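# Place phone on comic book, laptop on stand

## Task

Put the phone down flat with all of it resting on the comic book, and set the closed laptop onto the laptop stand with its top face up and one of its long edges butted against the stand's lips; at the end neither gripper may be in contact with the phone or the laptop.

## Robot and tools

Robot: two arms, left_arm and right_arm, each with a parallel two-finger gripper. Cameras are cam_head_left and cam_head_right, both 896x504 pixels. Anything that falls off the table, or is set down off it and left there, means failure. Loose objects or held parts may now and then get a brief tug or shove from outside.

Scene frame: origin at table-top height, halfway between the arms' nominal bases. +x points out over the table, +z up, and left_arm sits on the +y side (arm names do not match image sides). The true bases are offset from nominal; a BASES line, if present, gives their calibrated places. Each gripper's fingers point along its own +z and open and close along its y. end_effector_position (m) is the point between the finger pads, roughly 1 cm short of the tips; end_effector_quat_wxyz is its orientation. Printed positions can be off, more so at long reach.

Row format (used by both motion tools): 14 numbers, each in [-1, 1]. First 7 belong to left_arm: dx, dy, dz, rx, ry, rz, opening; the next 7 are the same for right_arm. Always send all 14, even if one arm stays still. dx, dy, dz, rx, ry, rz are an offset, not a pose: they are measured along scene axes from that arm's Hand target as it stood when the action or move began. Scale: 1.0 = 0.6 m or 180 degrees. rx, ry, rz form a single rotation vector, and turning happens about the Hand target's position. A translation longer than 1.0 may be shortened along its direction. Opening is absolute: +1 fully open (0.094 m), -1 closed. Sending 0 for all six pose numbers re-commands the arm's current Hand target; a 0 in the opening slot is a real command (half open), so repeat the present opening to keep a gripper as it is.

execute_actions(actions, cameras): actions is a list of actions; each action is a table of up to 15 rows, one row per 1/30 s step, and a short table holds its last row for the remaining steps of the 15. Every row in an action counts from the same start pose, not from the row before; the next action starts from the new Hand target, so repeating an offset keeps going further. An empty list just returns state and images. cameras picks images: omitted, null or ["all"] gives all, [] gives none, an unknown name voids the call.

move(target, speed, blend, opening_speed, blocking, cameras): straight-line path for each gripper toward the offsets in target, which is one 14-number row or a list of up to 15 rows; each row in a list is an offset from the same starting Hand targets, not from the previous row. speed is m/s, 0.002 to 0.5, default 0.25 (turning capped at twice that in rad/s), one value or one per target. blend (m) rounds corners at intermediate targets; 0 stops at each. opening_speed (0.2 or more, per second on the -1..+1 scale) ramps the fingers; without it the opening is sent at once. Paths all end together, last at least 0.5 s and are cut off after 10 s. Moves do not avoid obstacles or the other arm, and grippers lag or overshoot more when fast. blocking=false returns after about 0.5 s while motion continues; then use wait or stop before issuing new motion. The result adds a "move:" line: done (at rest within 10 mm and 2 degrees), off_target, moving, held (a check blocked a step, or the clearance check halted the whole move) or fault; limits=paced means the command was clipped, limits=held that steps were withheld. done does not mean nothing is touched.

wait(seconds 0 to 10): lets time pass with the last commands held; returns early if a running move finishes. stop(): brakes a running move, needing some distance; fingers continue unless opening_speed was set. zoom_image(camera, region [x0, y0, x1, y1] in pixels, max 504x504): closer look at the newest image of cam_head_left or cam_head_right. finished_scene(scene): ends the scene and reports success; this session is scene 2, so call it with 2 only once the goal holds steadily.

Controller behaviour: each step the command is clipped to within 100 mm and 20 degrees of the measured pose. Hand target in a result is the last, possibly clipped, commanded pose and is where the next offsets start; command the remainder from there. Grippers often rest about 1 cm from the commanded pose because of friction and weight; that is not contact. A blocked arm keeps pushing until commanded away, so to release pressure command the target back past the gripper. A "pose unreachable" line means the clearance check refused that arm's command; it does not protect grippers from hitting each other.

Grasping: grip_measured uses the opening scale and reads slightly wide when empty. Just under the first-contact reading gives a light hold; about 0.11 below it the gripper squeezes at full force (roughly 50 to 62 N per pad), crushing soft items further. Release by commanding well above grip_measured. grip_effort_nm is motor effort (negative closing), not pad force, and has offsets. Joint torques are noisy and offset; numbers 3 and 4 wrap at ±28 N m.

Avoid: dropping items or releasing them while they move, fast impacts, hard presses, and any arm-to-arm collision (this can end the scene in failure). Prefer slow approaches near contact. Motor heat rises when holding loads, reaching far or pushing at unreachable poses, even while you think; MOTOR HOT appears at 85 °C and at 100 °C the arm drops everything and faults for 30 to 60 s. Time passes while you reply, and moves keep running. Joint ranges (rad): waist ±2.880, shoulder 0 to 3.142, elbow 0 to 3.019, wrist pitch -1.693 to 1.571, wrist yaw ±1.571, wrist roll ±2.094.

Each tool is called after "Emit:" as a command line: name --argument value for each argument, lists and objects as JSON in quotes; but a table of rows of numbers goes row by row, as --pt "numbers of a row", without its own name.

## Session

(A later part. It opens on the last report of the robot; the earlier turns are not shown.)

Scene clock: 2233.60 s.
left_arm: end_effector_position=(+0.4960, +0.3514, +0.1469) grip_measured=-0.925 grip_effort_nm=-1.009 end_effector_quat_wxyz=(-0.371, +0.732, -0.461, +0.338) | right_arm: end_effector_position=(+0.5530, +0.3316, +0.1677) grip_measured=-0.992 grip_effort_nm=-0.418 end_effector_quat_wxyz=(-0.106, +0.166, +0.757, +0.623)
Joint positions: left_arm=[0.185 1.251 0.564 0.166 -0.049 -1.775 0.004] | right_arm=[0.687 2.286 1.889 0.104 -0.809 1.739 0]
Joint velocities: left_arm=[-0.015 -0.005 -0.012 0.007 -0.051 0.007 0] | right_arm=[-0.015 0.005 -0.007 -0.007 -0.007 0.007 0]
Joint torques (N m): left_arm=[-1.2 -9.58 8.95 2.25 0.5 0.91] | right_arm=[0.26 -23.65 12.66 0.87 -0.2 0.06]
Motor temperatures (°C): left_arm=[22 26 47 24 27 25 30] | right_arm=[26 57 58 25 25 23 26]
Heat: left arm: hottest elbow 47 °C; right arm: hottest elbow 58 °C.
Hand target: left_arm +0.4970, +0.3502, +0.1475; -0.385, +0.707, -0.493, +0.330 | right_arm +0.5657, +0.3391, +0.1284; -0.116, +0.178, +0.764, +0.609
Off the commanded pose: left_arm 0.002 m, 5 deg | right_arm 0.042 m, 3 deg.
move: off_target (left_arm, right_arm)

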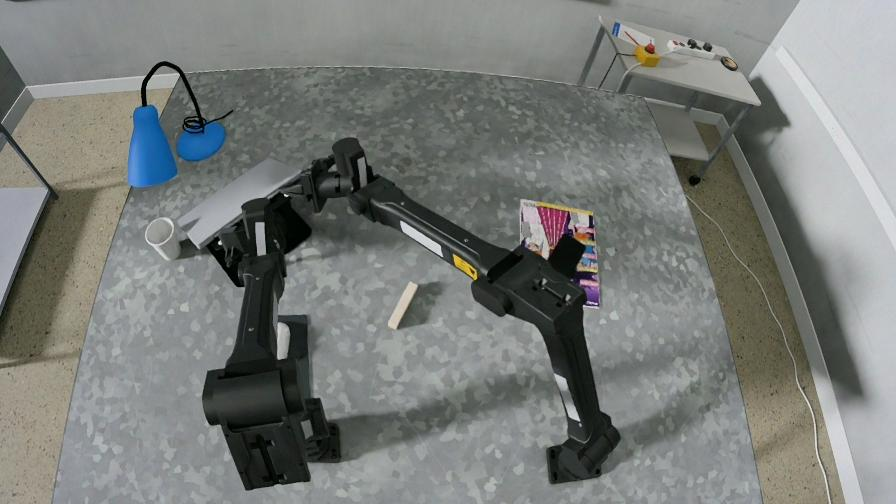

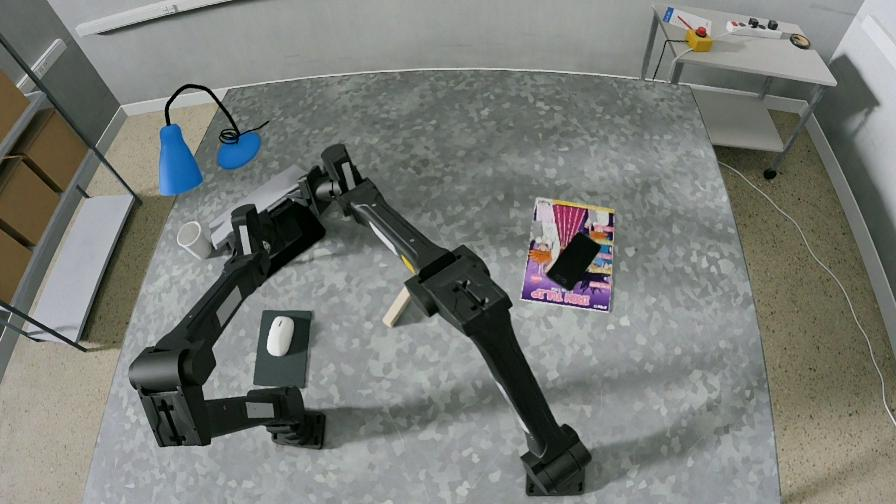

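Emit:
move --target '[0,0,0,0,0,0,-0.97,0.028,0.017,-0.008,0,0,0,-1]' --speed 0.05

Emit:
zoom_image --camera "cam_head_left" --region '[175, 150, 315, 260]'

Emit:
zoom_image --camera "cam_head_right" --region '[205, 155, 345, 265]'

Scene clock: 2237.47 s.
left_arm: end_effector_position=(+0.4960, +0.3514, +0.1467) grip_measured=-0.925 grip_effort_nm=-1.009 end_effector_quat_wxyz=(-0.371, +0.732, -0.461, +0.337) | right_arm: end_effector_position=(+0.5692, +0.3421, +0.1605) grip_measured=-0.992 grip_effort_nm=-0.418 end_effector_quat_wxyz=(-0.109, +0.168, +0.758, +0.621)
Joint positions: left_arm=[0.185 1.252 0.564 0.166 -0.049 -1.775 0.004] | right_arm=[0.684 2.349 1.989 0.058 -0.815 1.739 0]
Joint velocities: left_arm=[0.005 -0.005 -0.002 0.012 0.037 -0.007 0] | right_arm=[-0.015 -0.005 0.012 -0.007 0.007 0.037 0]
Joint torques (N m): left_arm=[-0.85 -9 8.92 2.3 0.48 0.86] | right_arm=[0.21 -24.7 13.07 0.92 -0.11 0.04]
Motor temperatures (°C): left_arm=[22 26 46 24 27 25 30] | right_arm=[26 56 58 25 25 23 26]
Heat: left arm: hottest elbow 46 °C; right arm: hottest elbow 58 °C.
Hand target: left_arm +0.4969, +0.3503, +0.1474; -0.385, +0.707, -0.493, +0.330 | right_arm +0.5827, +0.3490, +0.1235; -0.116, +0.178, +0.764, +0.610
Off the commanded pose: left_arm 0.002 m, 5 deg | right_arm 0.040 m, 2 deg.
move: off_target (left_arm, right_arm)

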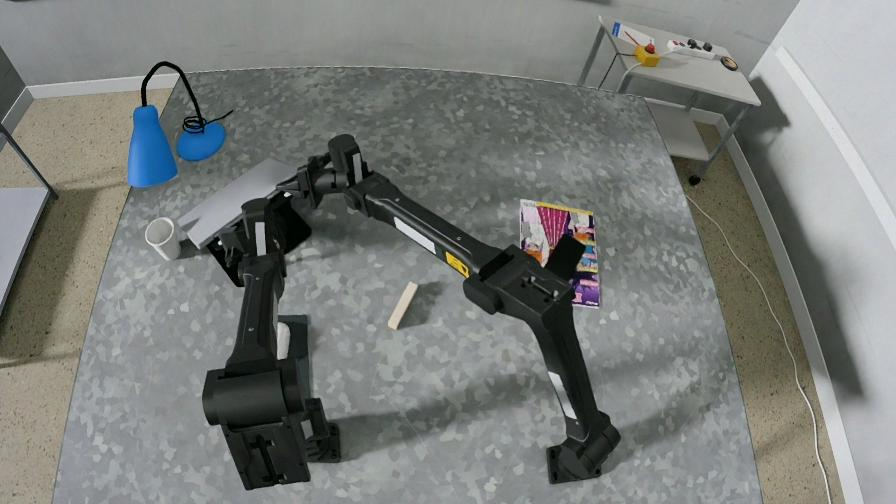

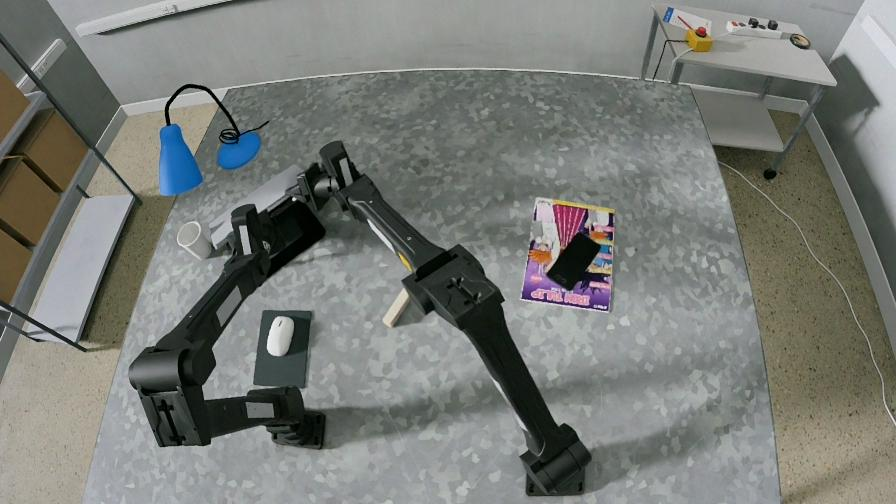

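Scaled by 3.600.

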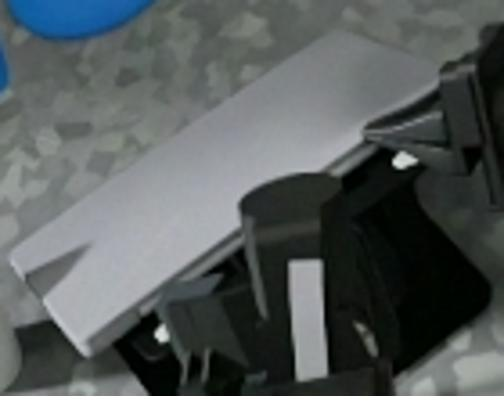

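Scaled by 3.600.

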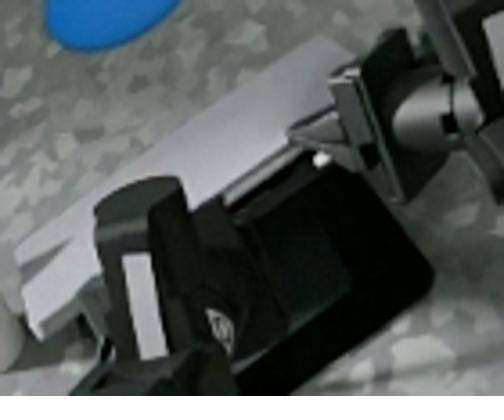

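Emit:
move --pt "0 0 0 0 0 0 -0.97 -0.065 -0.045 0.03 0 0 0 -1" --pt "0 0 0 0 0 0 -0.97 -0.065 -0.045 -0.05 0 0 0 -1" --speed 0.08

Emit:
zoom_image --camera "cam_head_left" --region '[175, 150, 315, 260]'

Emit:
zoom_image --camera "cam_head_right" --region '[205, 155, 345, 265]'

Scene clock: 2242.53 s.
left_arm: end_effector_position=(+0.4960, +0.3514, +0.1467) grip_measured=-0.925 grip_effort_nm=-1.009 end_effector_quat_wxyz=(-0.371, +0.732, -0.461, +0.338) | right_arm: end_effector_position=(+0.5534, +0.3230, +0.1646) grip_measured=-0.992 grip_effort_nm=-0.418 end_effector_quat_wxyz=(-0.088, +0.153, +0.747, +0.641)
Joint positions: left_arm=[0.185 1.252 0.564 0.166 -0.049 -1.775 0.004] | right_arm=[0.68 2.278 1.834 0.206 -0.805 1.736 0]
Joint velocities: left_arm=[-0.005 -0.005 0.012 -0.027 0.007 -0.051 0] | right_arm=[-0.005 0.005 0.022 -0.002 -0.007 -0.081 -0.001]
Joint torques (N m): left_arm=[-1.44 -9.47 8.96 2.25 0.45 0.85] | right_arm=[0.97 -24.7 6.28 1.33 -0.22 0.09]
Motor temperatures (°C): left_arm=[22 26 46 24 27 25 30] | right_arm=[26 57 58 25 25 23 26]
Heat: left arm: hottest elbow 46 °C; right arm: hottest elbow 58 °C.
Hand target: left_arm +0.4970, +0.3502, +0.1474; -0.385, +0.707, -0.493, +0.330 | right_arm +0.5429, +0.3222, +0.0942; -0.116, +0.178, +0.764, +0.609
Off the commanded pose: left_arm 0.002 m, 5 deg | right_arm 0.072 m, 6 deg.
move: off_target (left_arm, right_arm)

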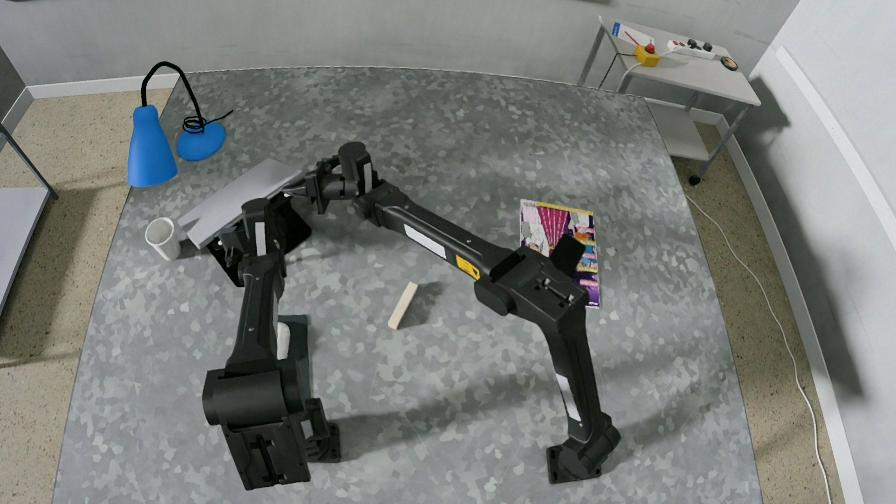

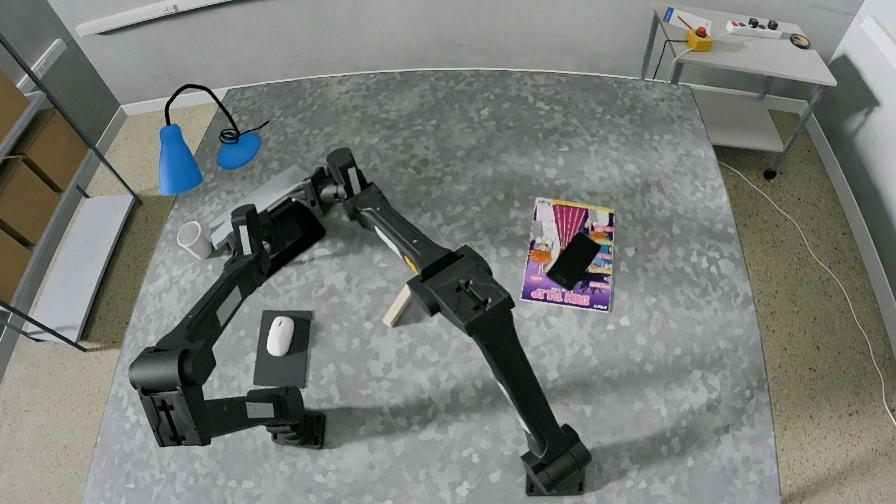

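Scaled by 3.600.

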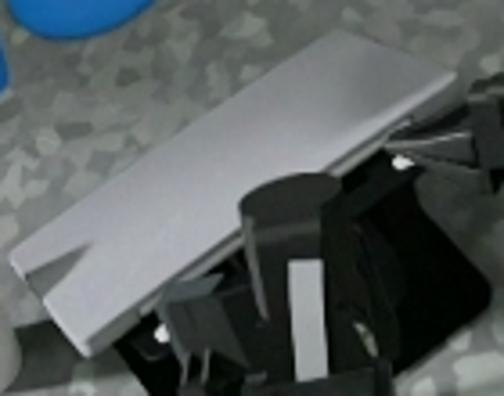

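Scaled by 3.600.

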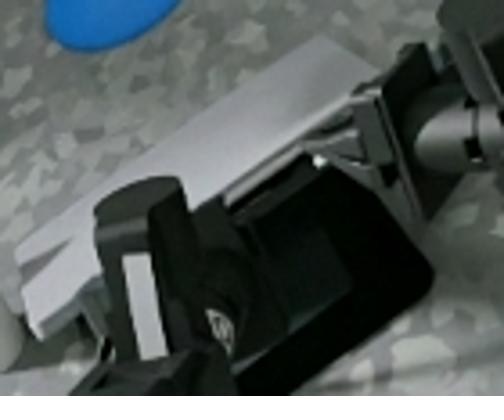

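Emit:
zoom_image --camera "cam_head_left" --region '[255, 150, 315, 210]'

Emit:
zoom_image --camera "cam_head_left" --region '[170, 200, 240, 260]'

Emit:
zoom_image --camera "cam_head_left" --region '[200, 150, 320, 290]'

Emit:
zoom_image --camera "cam_head_right" --region '[200, 155, 340, 295]'

Scaled by 8.400.

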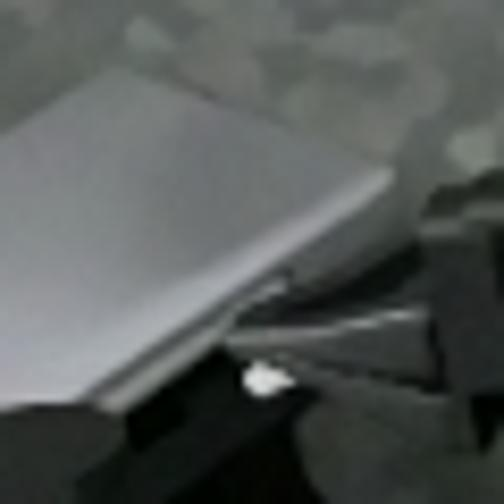

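Scaled by 7.200.

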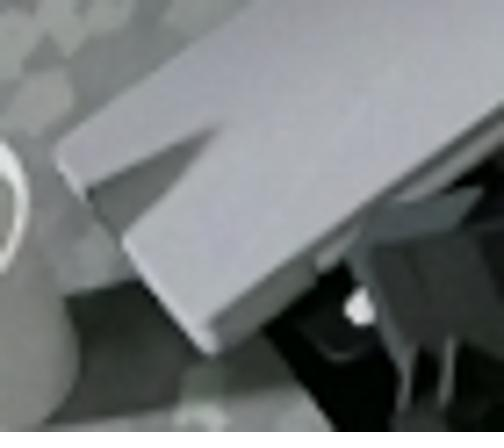

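Scaled by 3.600.

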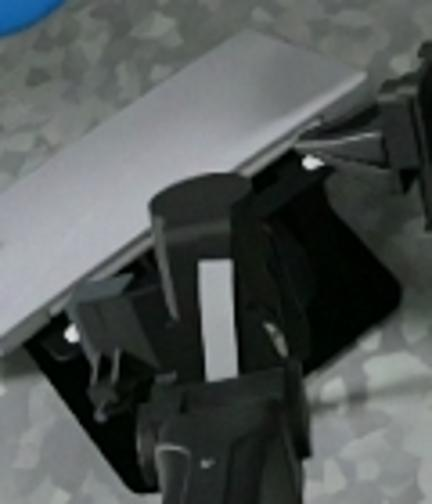

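Scaled by 3.600.

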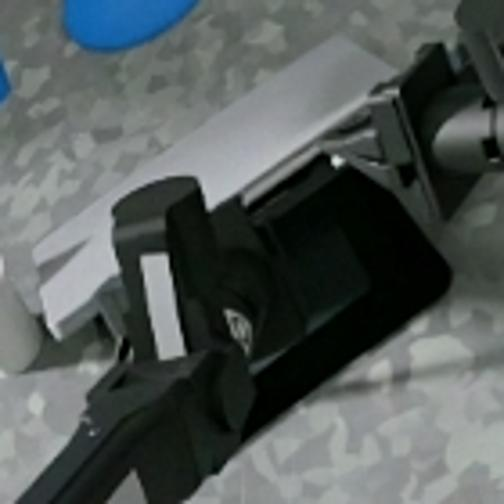

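Emit:
move --pt "0 0 0 0 0 0 -0.97 0.005 0 0.17 0 0 0 -1" --pt "0 0 0 0 0 0 -0.97 0.005 -0.2 0.19 0 0 0 -1" --speed 0.15

Emit:
zoom_image --camera "cam_head_left" --region '[200, 150, 340, 290]'

Emit:
zoom_image --camera "cam_head_right" --region '[200, 155, 340, 295]'

Scene clock: 2307.47 s.
left_arm: end_effector_position=(+0.4960, +0.3513, +0.1467) grip_measured=-0.925 grip_effort_nm=-1.009 end_effector_quat_wxyz=(-0.371, +0.732, -0.461, +0.338) | right_arm: end_effector_position=(+0.5491, +0.2072, +0.2016) grip_measured=-0.992 grip_effort_nm=-0.418 end_effector_quat_wxyz=(-0.121, +0.184, +0.764, +0.606)
Joint positions: left_arm=[0.185 1.252 0.564 0.166 -0.048 -1.775 0.004] | right_arm=[0.548 2.052 1.612 0.028 -0.939 1.666 0]
Joint velocities: left_arm=[-0.015 -0.005 -0.017 -0.012 0.037 -0.066 0] | right_arm=[-0.015 -0.005 -0.012 0.007 -0.066 -0.051 0]
Joint torques (N m): left_arm=[-1.26 -8.88 9.02 2.45 0.42 0.92] | right_arm=[0.32 -27.75 7.91 1.68 -0.27 0.08]
Motor temperatures (°C): left_arm=[22 26 43 24 27 25 30] | right_arm=[26 56 52 25 24 23 26]
Heat: left arm: hottest elbow 43 °C; right arm: hottest shoulder 56 °C.
Hand target: left_arm +0.4970, +0.3502, +0.1474; -0.385, +0.707, -0.493, +0.330 | right_arm +0.5462, +0.2032, +0.2096; -0.116, +0.178, +0.764, +0.610
Off the commanded pose: left_arm 0.002 m, 5 deg | right_arm 0.009 m, 1 deg.
move: off_target (left_arm)

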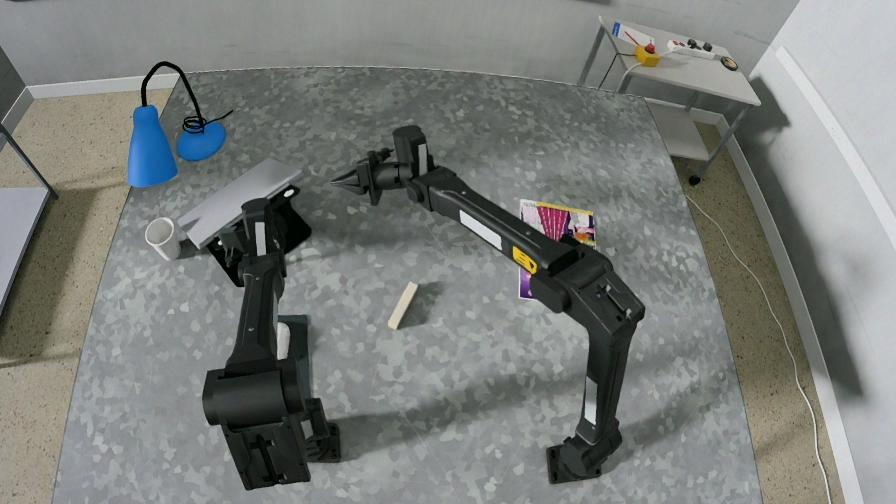

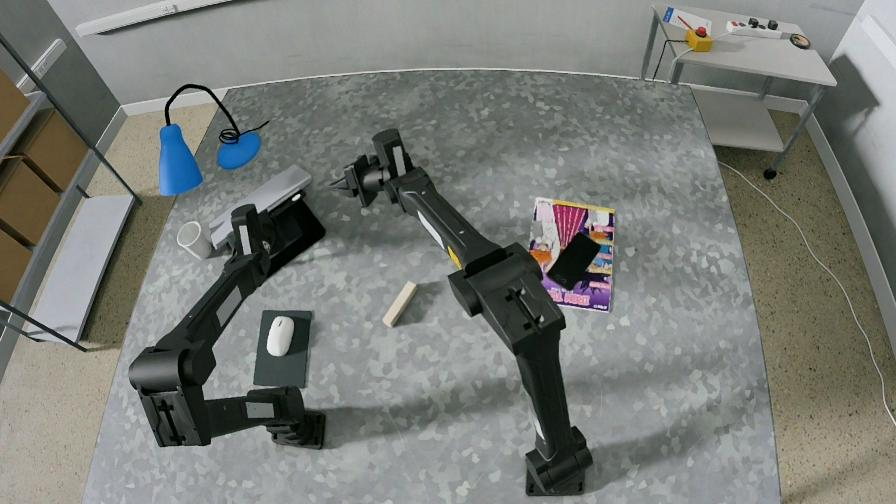

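Scaled by 3.600.

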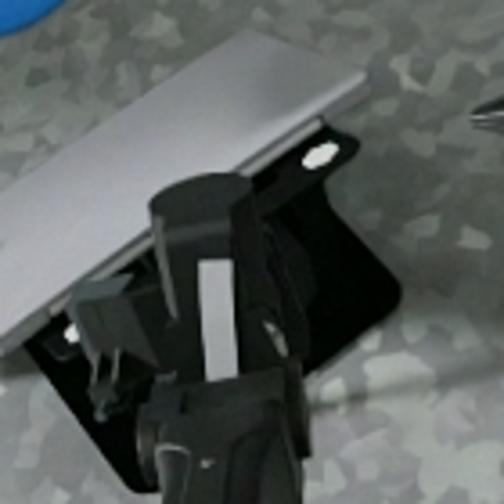

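Scaled by 3.600.

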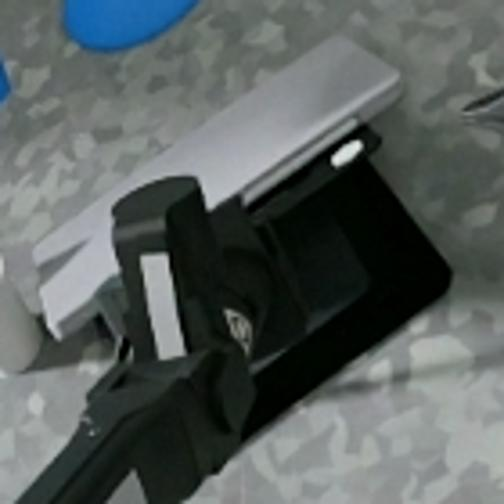

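Emit:
zoom_image --camera "cam_head_left" --region '[245, 150, 315, 220]'

Emit:
zoom_image --camera "cam_head_right" --region '[255, 160, 325, 230]'

Scaled by 7.200.

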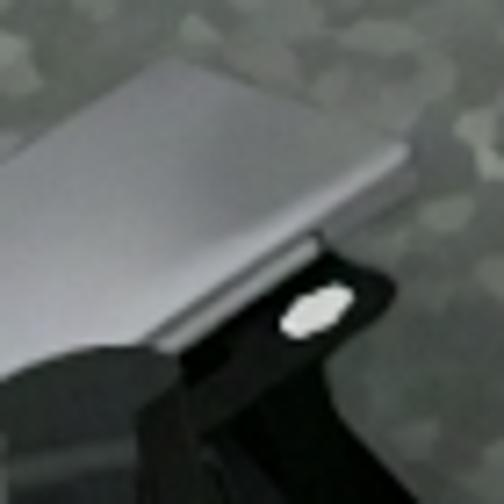

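Scaled by 7.200.

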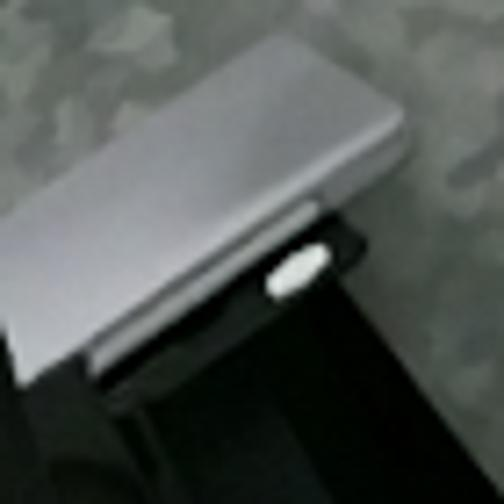

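Emit:
move --target '[0,0,0,0,0,0,-0.3,0,0,0,0,0,0,-1]' --opening_speed 0.5

Emit:
zoom_image --camera "cam_head_left" --region '[170, 140, 310, 280]'

Scene clock: 2324.60 s.
left_arm: end_effector_position=(+0.4966, +0.3492, +0.1467) grip_measured=-0.303 grip_effort_nm=0.134 end_effector_quat_wxyz=(-0.380, +0.712, -0.492, +0.327) | right_arm: end_effector_position=(+0.5491, +0.2072, +0.2016) grip_measured=-0.992 grip_effort_nm=-0.413 end_effector_quat_wxyz=(-0.121, +0.183, +0.765, +0.606)
Joint positions: left_arm=[0.185 1.252 0.564 0.166 -0.035 -1.698 0.033] | right_arm=[0.548 2.052 1.612 0.028 -0.939 1.665 0]
Joint velocities: left_arm=[-0.005 0.005 -0.002 -0.007 -0.037 -0.037 0.001] | right_arm=[-0.015 0.005 -0.002 -0.012 -0.007 -0.007 0]
Joint torques (N m): left_arm=[-1.32 -9.17 8.79 2.37 0.03 0.14] | right_arm=[0.32 -27.75 7.98 1.69 -0.28 0.03]
Motor temperatures (°C): left_arm=[22 26 43 24 27 25 30] | right_arm=[26 58 52 25 24 23 26]
Heat: left arm: hottest elbow 43 °C; right arm: hottest shoulder 58 °C.
Hand target: left_arm +0.4970, +0.3502, +0.1474; -0.385, +0.707, -0.493, +0.330 | right_arm +0.5462, +0.2031, +0.2095; -0.116, +0.178, +0.764, +0.610
Off the commanded pose: left_arm 0.001 m, 1 deg | right_arm 0.009 m, 1 deg.
move: done

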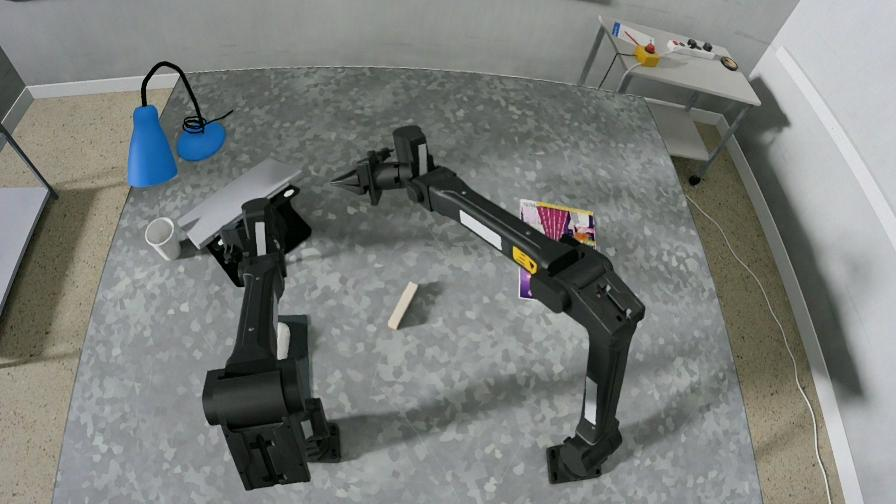

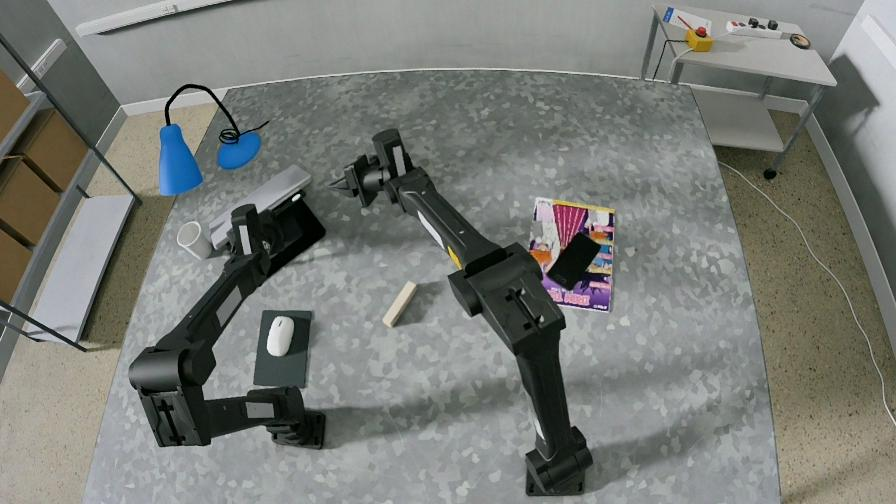

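Scaled by 3.600.

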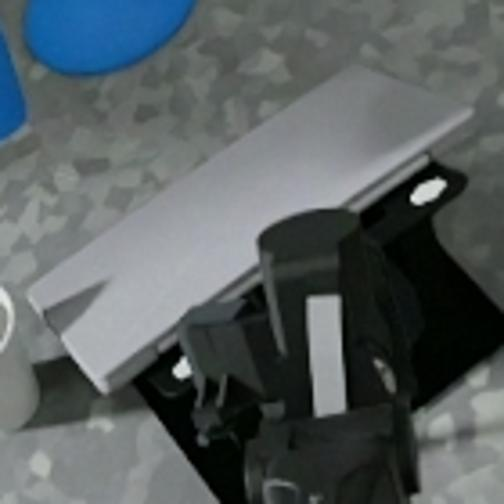

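Emit:
move --pt "-0.12 -0.03 0.07 0 0 0 -0.3 0 0 0 0 0 0 -1" --pt "-0.3 -0.04 0.22 0 0 0 -0.3 0 -0.1 0.05 0 0 0 -1" --speed 0.15

Emit:
zoom_image --camera "cam_head_left" --region '[170, 140, 310, 280]'

Emit:
zoom_image --camera "cam_head_right" --region '[200, 150, 340, 290]'

Scene clock: 2329.43 s.
left_arm: end_effector_position=(+0.3137, +0.3224, +0.2314) grip_measured=-0.302 grip_effort_nm=0.129 end_effector_quat_wxyz=(-0.354, +0.724, -0.504, +0.311) | right_arm: end_effector_position=(+0.5473, +0.1522, +0.2371) grip_measured=-0.992 grip_effort_nm=-0.413 end_effector_quat_wxyz=(-0.117, +0.175, +0.763, +0.611)
Joint positions: left_arm=[0.285 0.433 0.478 -0.637 0.06 -1.644 0.033] | right_arm=[0.475 1.947 1.542 -0.033 -1.011 1.608 0]
Joint velocities: left_arm=[-0.005 0.005 0.007 0.027 -0.022 -0.037 -0.001] | right_arm=[-0.005 0.005 0.012 -0.007 0.081 -0.022 0]
Joint torques (N m): left_arm=[-0.38 -1.73 18.82 1.29 0.09 0.18] | right_arm=[-0.15 -26.11 8.05 0.99 -0.29 0.01]
Motor temperatures (°C): left_arm=[22 26 43 24 27 25 30] | right_arm=[26 58 52 25 24 23 26]
Heat: left arm: hottest elbow 43 °C; right arm: hottest shoulder 58 °C.
Hand target: left_arm +0.3194, +0.3286, +0.2799; -0.385, +0.707, -0.493, +0.329 | right_arm +0.5460, +0.1434, +0.2402; -0.115, +0.178, +0.763, +0.610
Off the commanded pose: left_arm 0.048 m, 5 deg | right_arm 0.009 m, 0 deg.
move: off_target (left_arm)

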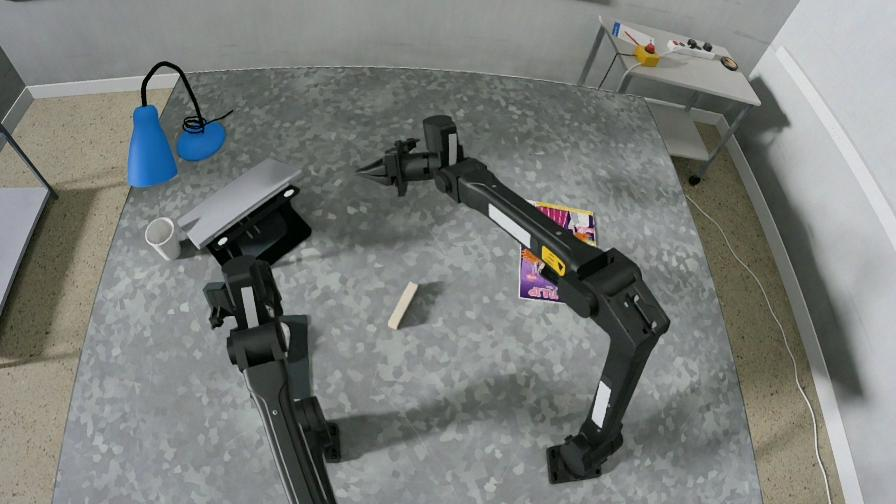

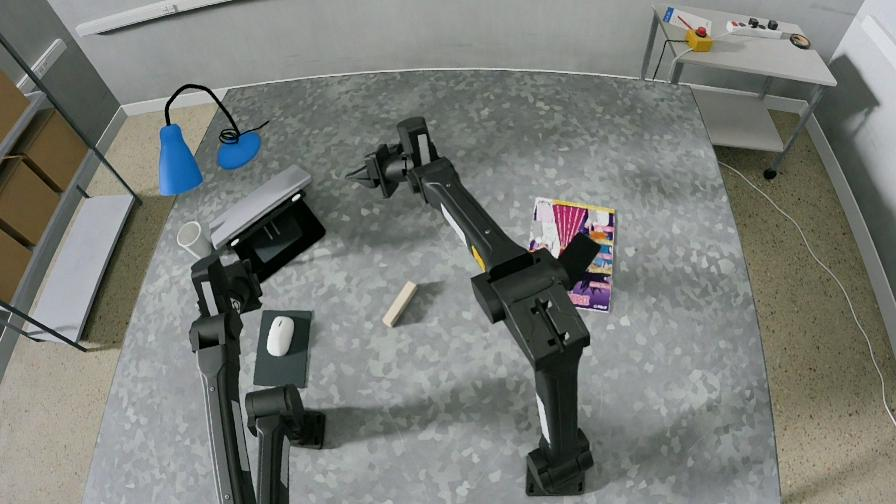

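Scaled by 3.600.

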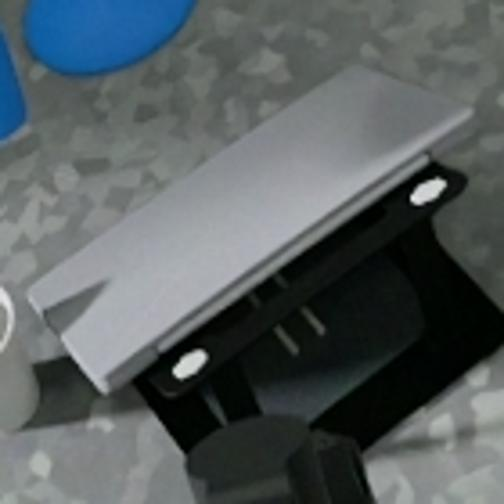

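Scaled by 3.600.

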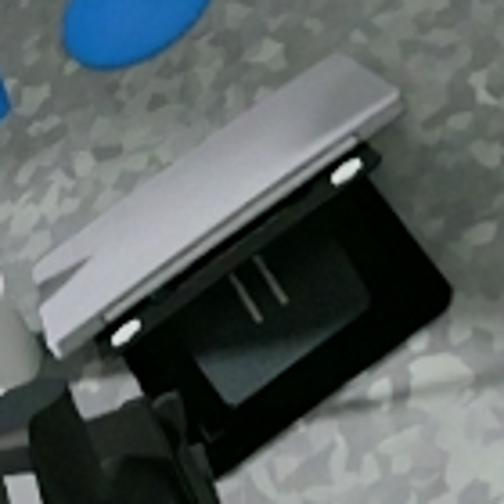

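Emit:
zoom_image --camera "cam_head_left" --region '[175, 200, 245, 270]'

Emit:
zoom_image --camera "cam_head_left" --region '[240, 150, 310, 220]'

Emit:
zoom_image --camera "cam_head_right" --region '[205, 195, 275, 265]'

Emit:
zoom_image --camera "cam_head_right" --region '[255, 155, 325, 225]'

Scaled by 7.200.

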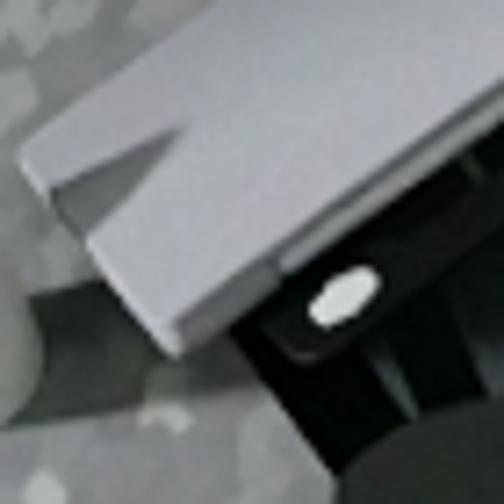

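Scaled by 7.200.

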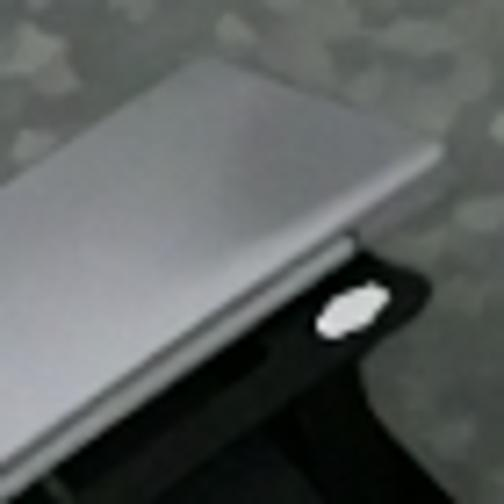

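Scaled by 7.200.

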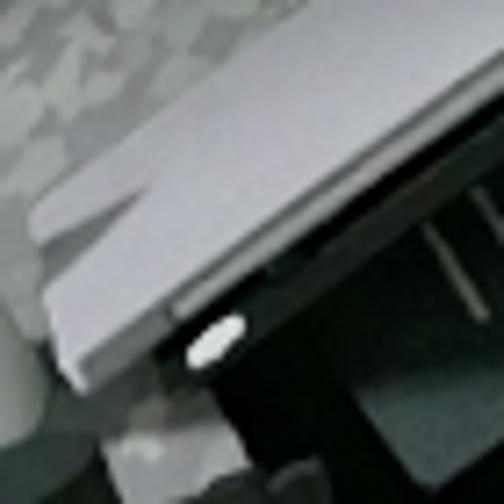

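Scaled by 7.200.

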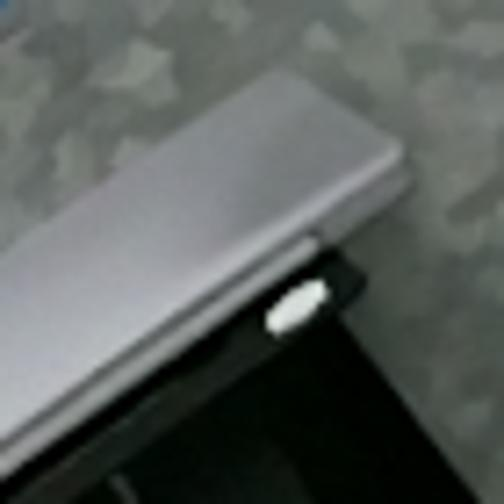

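Emit:
move --pt "0.2 0.01 0.0 0 0 0 -1 0 0 0 0 0 0 -1" --pt "0.33 0.015 -0.09 0 0 0 -1 0 0 0 0 0 0 -1" --speed 0.15 --blend 0.03

Emit:
zoom_image --camera "cam_head_left" --region '[170, 140, 310, 280]'

Emit:
zoom_image --camera "cam_head_right" --region '[200, 150, 340, 290]'

Scene clock: 2358.07 s.
left_arm: end_effector_position=(+0.4866, +0.3354, +0.1878) grip_measured=-0.987 grip_effort_nm=-0.701 end_effector_quat_wxyz=(-0.363, +0.723, -0.504, +0.303) | right_arm: end_effector_position=(+0.5472, +0.1522, +0.2371) grip_measured=-0.992 grip_effort_nm=-0.413 end_effector_quat_wxyz=(-0.117, +0.175, +0.763, +0.611)
Joint positions: left_arm=[0.146 1.128 0.644 -0.105 -0.077 -1.708 0.001] | right_arm=[0.475 1.947 1.542 -0.033 -1.011 1.607 0]
Joint velocities: left_arm=[-0.015 -0.015 -0.017 -0.012 0.007 -0.022 0.001] | right_arm=[-0.005 -0.005 0.002 -0.007 0.022 -0.007 -0.001]
Joint torques (N m): left_arm=[-1.73 -7.36 17.17 2.45 -0.21 -0.04] | right_arm=[-0.21 -26.05 8.05 0.99 -0.29 0.02]
Motor temperatures (°C): left_arm=[22 25 49 24 27 25 29] | right_arm=[26 54 52 25 24 23 26]
Heat: left arm: hottest elbow 49 °C; right arm: hottest shoulder 54 °C.
Hand target: left_arm +0.5159, +0.3347, +0.2250; -0.385, +0.707, -0.493, +0.330 | right_arm +0.5460, +0.1434, +0.2402; -0.115, +0.178, +0.763, +0.610
Off the commanded pose: left_arm 0.049 m, 5 deg | right_arm 0.009 m, 0 deg.
move: off_target (left_arm)

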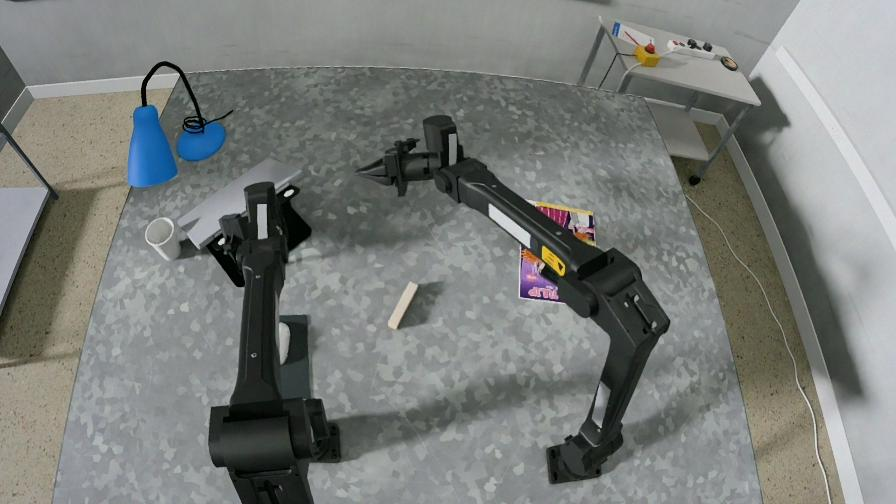

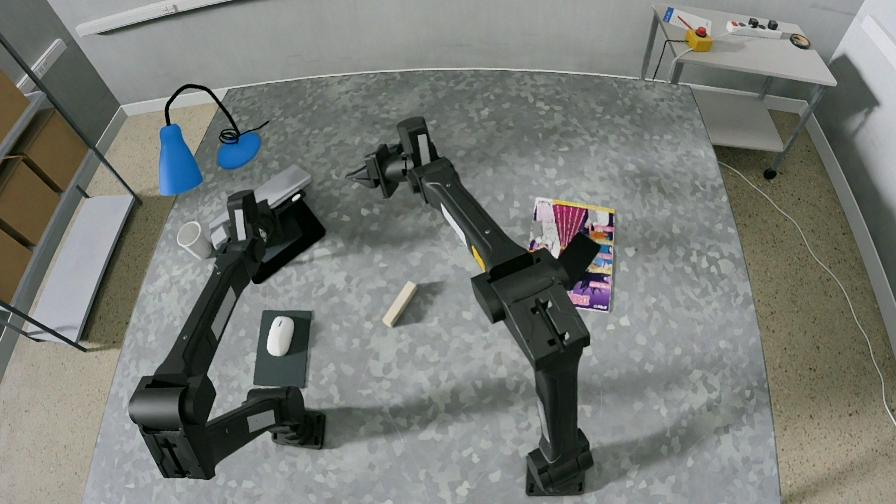

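Scaled by 3.600.

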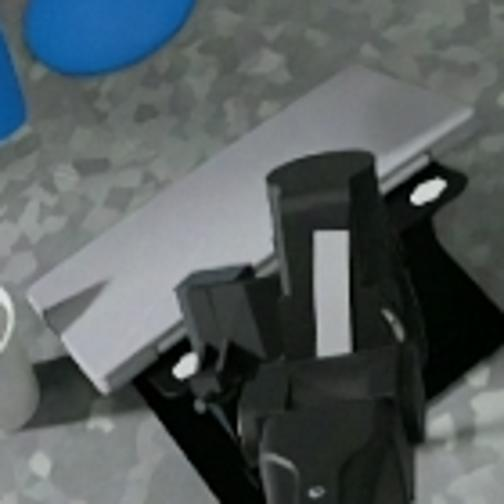

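Scaled by 3.600.

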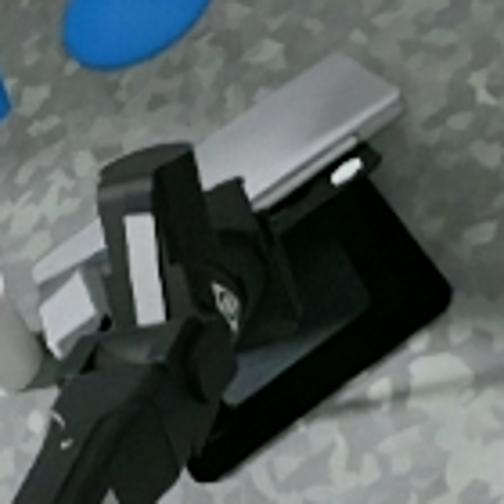

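Emit:
move --target '[0.068,-0.023,-0.015,0,0,0,-1,0,0,0,0,0,0,-1]' --speed 0.08 --cameras '[]'

Scene clock: 2362.37 s.
left_arm: end_effector_position=(+0.5261, +0.3227, +0.1797) grip_measured=-0.987 grip_effort_nm=-0.696 end_effector_quat_wxyz=(-0.364, +0.722, -0.506, +0.301) | right_arm: end_effector_position=(+0.5472, +0.1522, +0.2371) grip_measured=-0.992 grip_effort_nm=-0.418 end_effector_quat_wxyz=(-0.117, +0.175, +0.763, +0.611)
Joint positions: left_arm=[0.091 1.253 0.717 -0.055 -0.124 -1.734 0.001] | right_arm=[0.475 1.947 1.542 -0.033 -1.011 1.607 0]
Joint velocities: left_arm=[-0.015 -0.015 0.007 0.012 0.007 -0.007 0] | right_arm=[-0.015 -0.024 0.002 0.002 -0.007 -0.007 -0.001]
Joint torques (N m): left_arm=[-2.26 -9.58 16.61 2.54 -0.29 -0.03] | right_arm=[-0.15 -25.93 8.06 0.98 -0.3 0.02]
Motor temperatures (°C): left_arm=[22 25 50 24 27 25 29] | right_arm=[26 53 52 25 24 23 26]
Heat: left arm: hottest elbow 50 °C; right arm: hottest shoulder 53 °C.
Hand target: left_arm +0.5564, +0.3203, +0.2157; -0.385, +0.707, -0.493, +0.330 | right_arm +0.5460, +0.1434, +0.2402; -0.115, +0.178, +0.763, +0.610
Off the commanded pose: left_arm 0.047 m, 5 deg | right_arm 0.009 m, 0 deg.
move: off_target (left_arm)
No camera images: "cameras" was empty.

Emit:
move --target '[-0.01,-0.01,-0.037,0,0,0,-1,0,0,0,0,0,0,-1]' --speed 0.06

Emit:
zoom_image --camera "cam_head_left" --region '[170, 140, 310, 280]'

Emit:
zoom_image --camera "cam_head_right" --region '[200, 150, 340, 290]'

Scene clock: 2365.97 s.
left_arm: end_effector_position=(+0.5374, +0.3198, +0.1818) grip_measured=-0.987 grip_effort_nm=-0.696 end_effector_quat_wxyz=(-0.378, +0.714, -0.498, +0.316) | right_arm: end_effector_position=(+0.5472, +0.1522, +0.2371) grip_measured=-0.992 grip_effort_nm=-0.418 end_effector_quat_wxyz=(-0.117, +0.175, +0.763, +0.611)
Joint positions: left_arm=[0.079 1.28 0.717 0.015 -0.136 -1.74 0.001] | right_arm=[0.475 1.947 1.542 -0.033 -1.011 1.607 0]
Joint velocities: left_arm=[0.005 -0.015 0.002 -0.002 -0.066 -0.051 -0.001] | right_arm=[-0.005 0.005 0.012 0.007 -0.022 0.007 -0.001]
Joint torques (N m): left_arm=[-2.55 -9.41 12.31 2.48 -0.29 0.02] | right_arm=[-0.21 -26.11 8.06 0.99 -0.28 0.02]
Motor temperatures (°C): left_arm=[22 25 50 24 27 25 29] | right_arm=[26 53 52 25 24 23 26]
Heat: left arm: hottest elbow 50 °C; right arm: hottest shoulder 53 °C.
Hand target: left_arm +0.5500, +0.3144, +0.1937; -0.385, +0.707, -0.493, +0.330 | right_arm +0.5460, +0.1434, +0.2402; -0.116, +0.178, +0.763, +0.610
Off the commanded pose: left_arm 0.018 m, 2 deg | right_arm 0.009 m, 0 deg.
move: off_target (left_arm)

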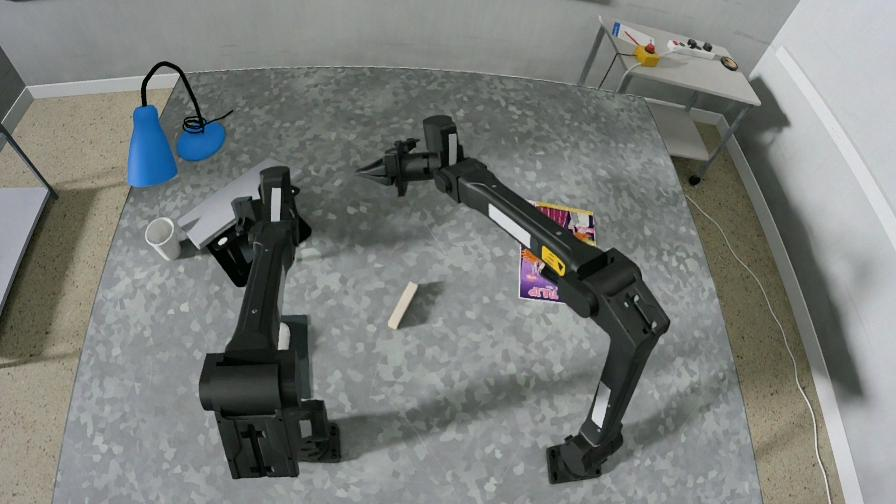

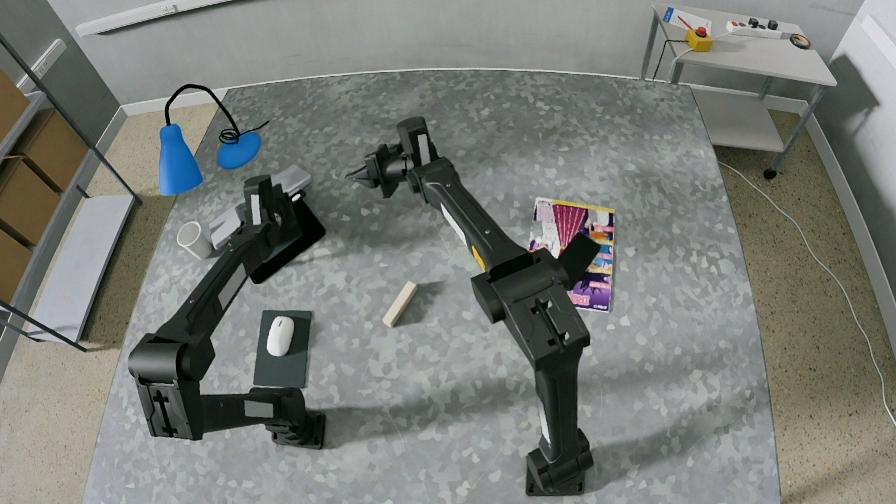

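Scaled by 3.600.

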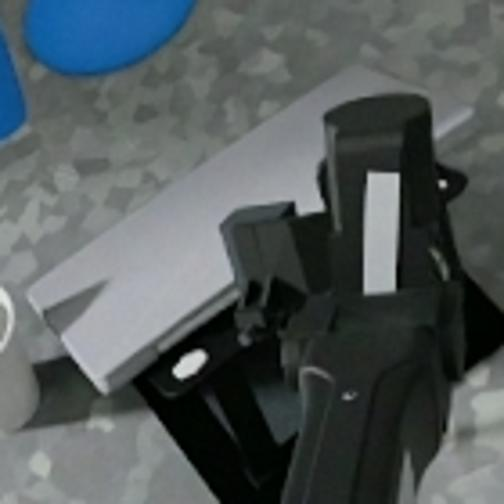

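Scaled by 3.600.

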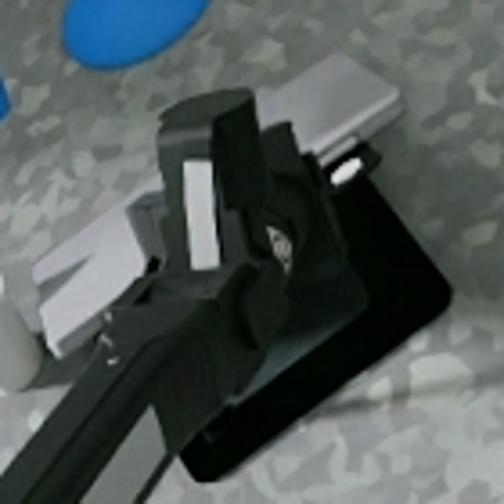

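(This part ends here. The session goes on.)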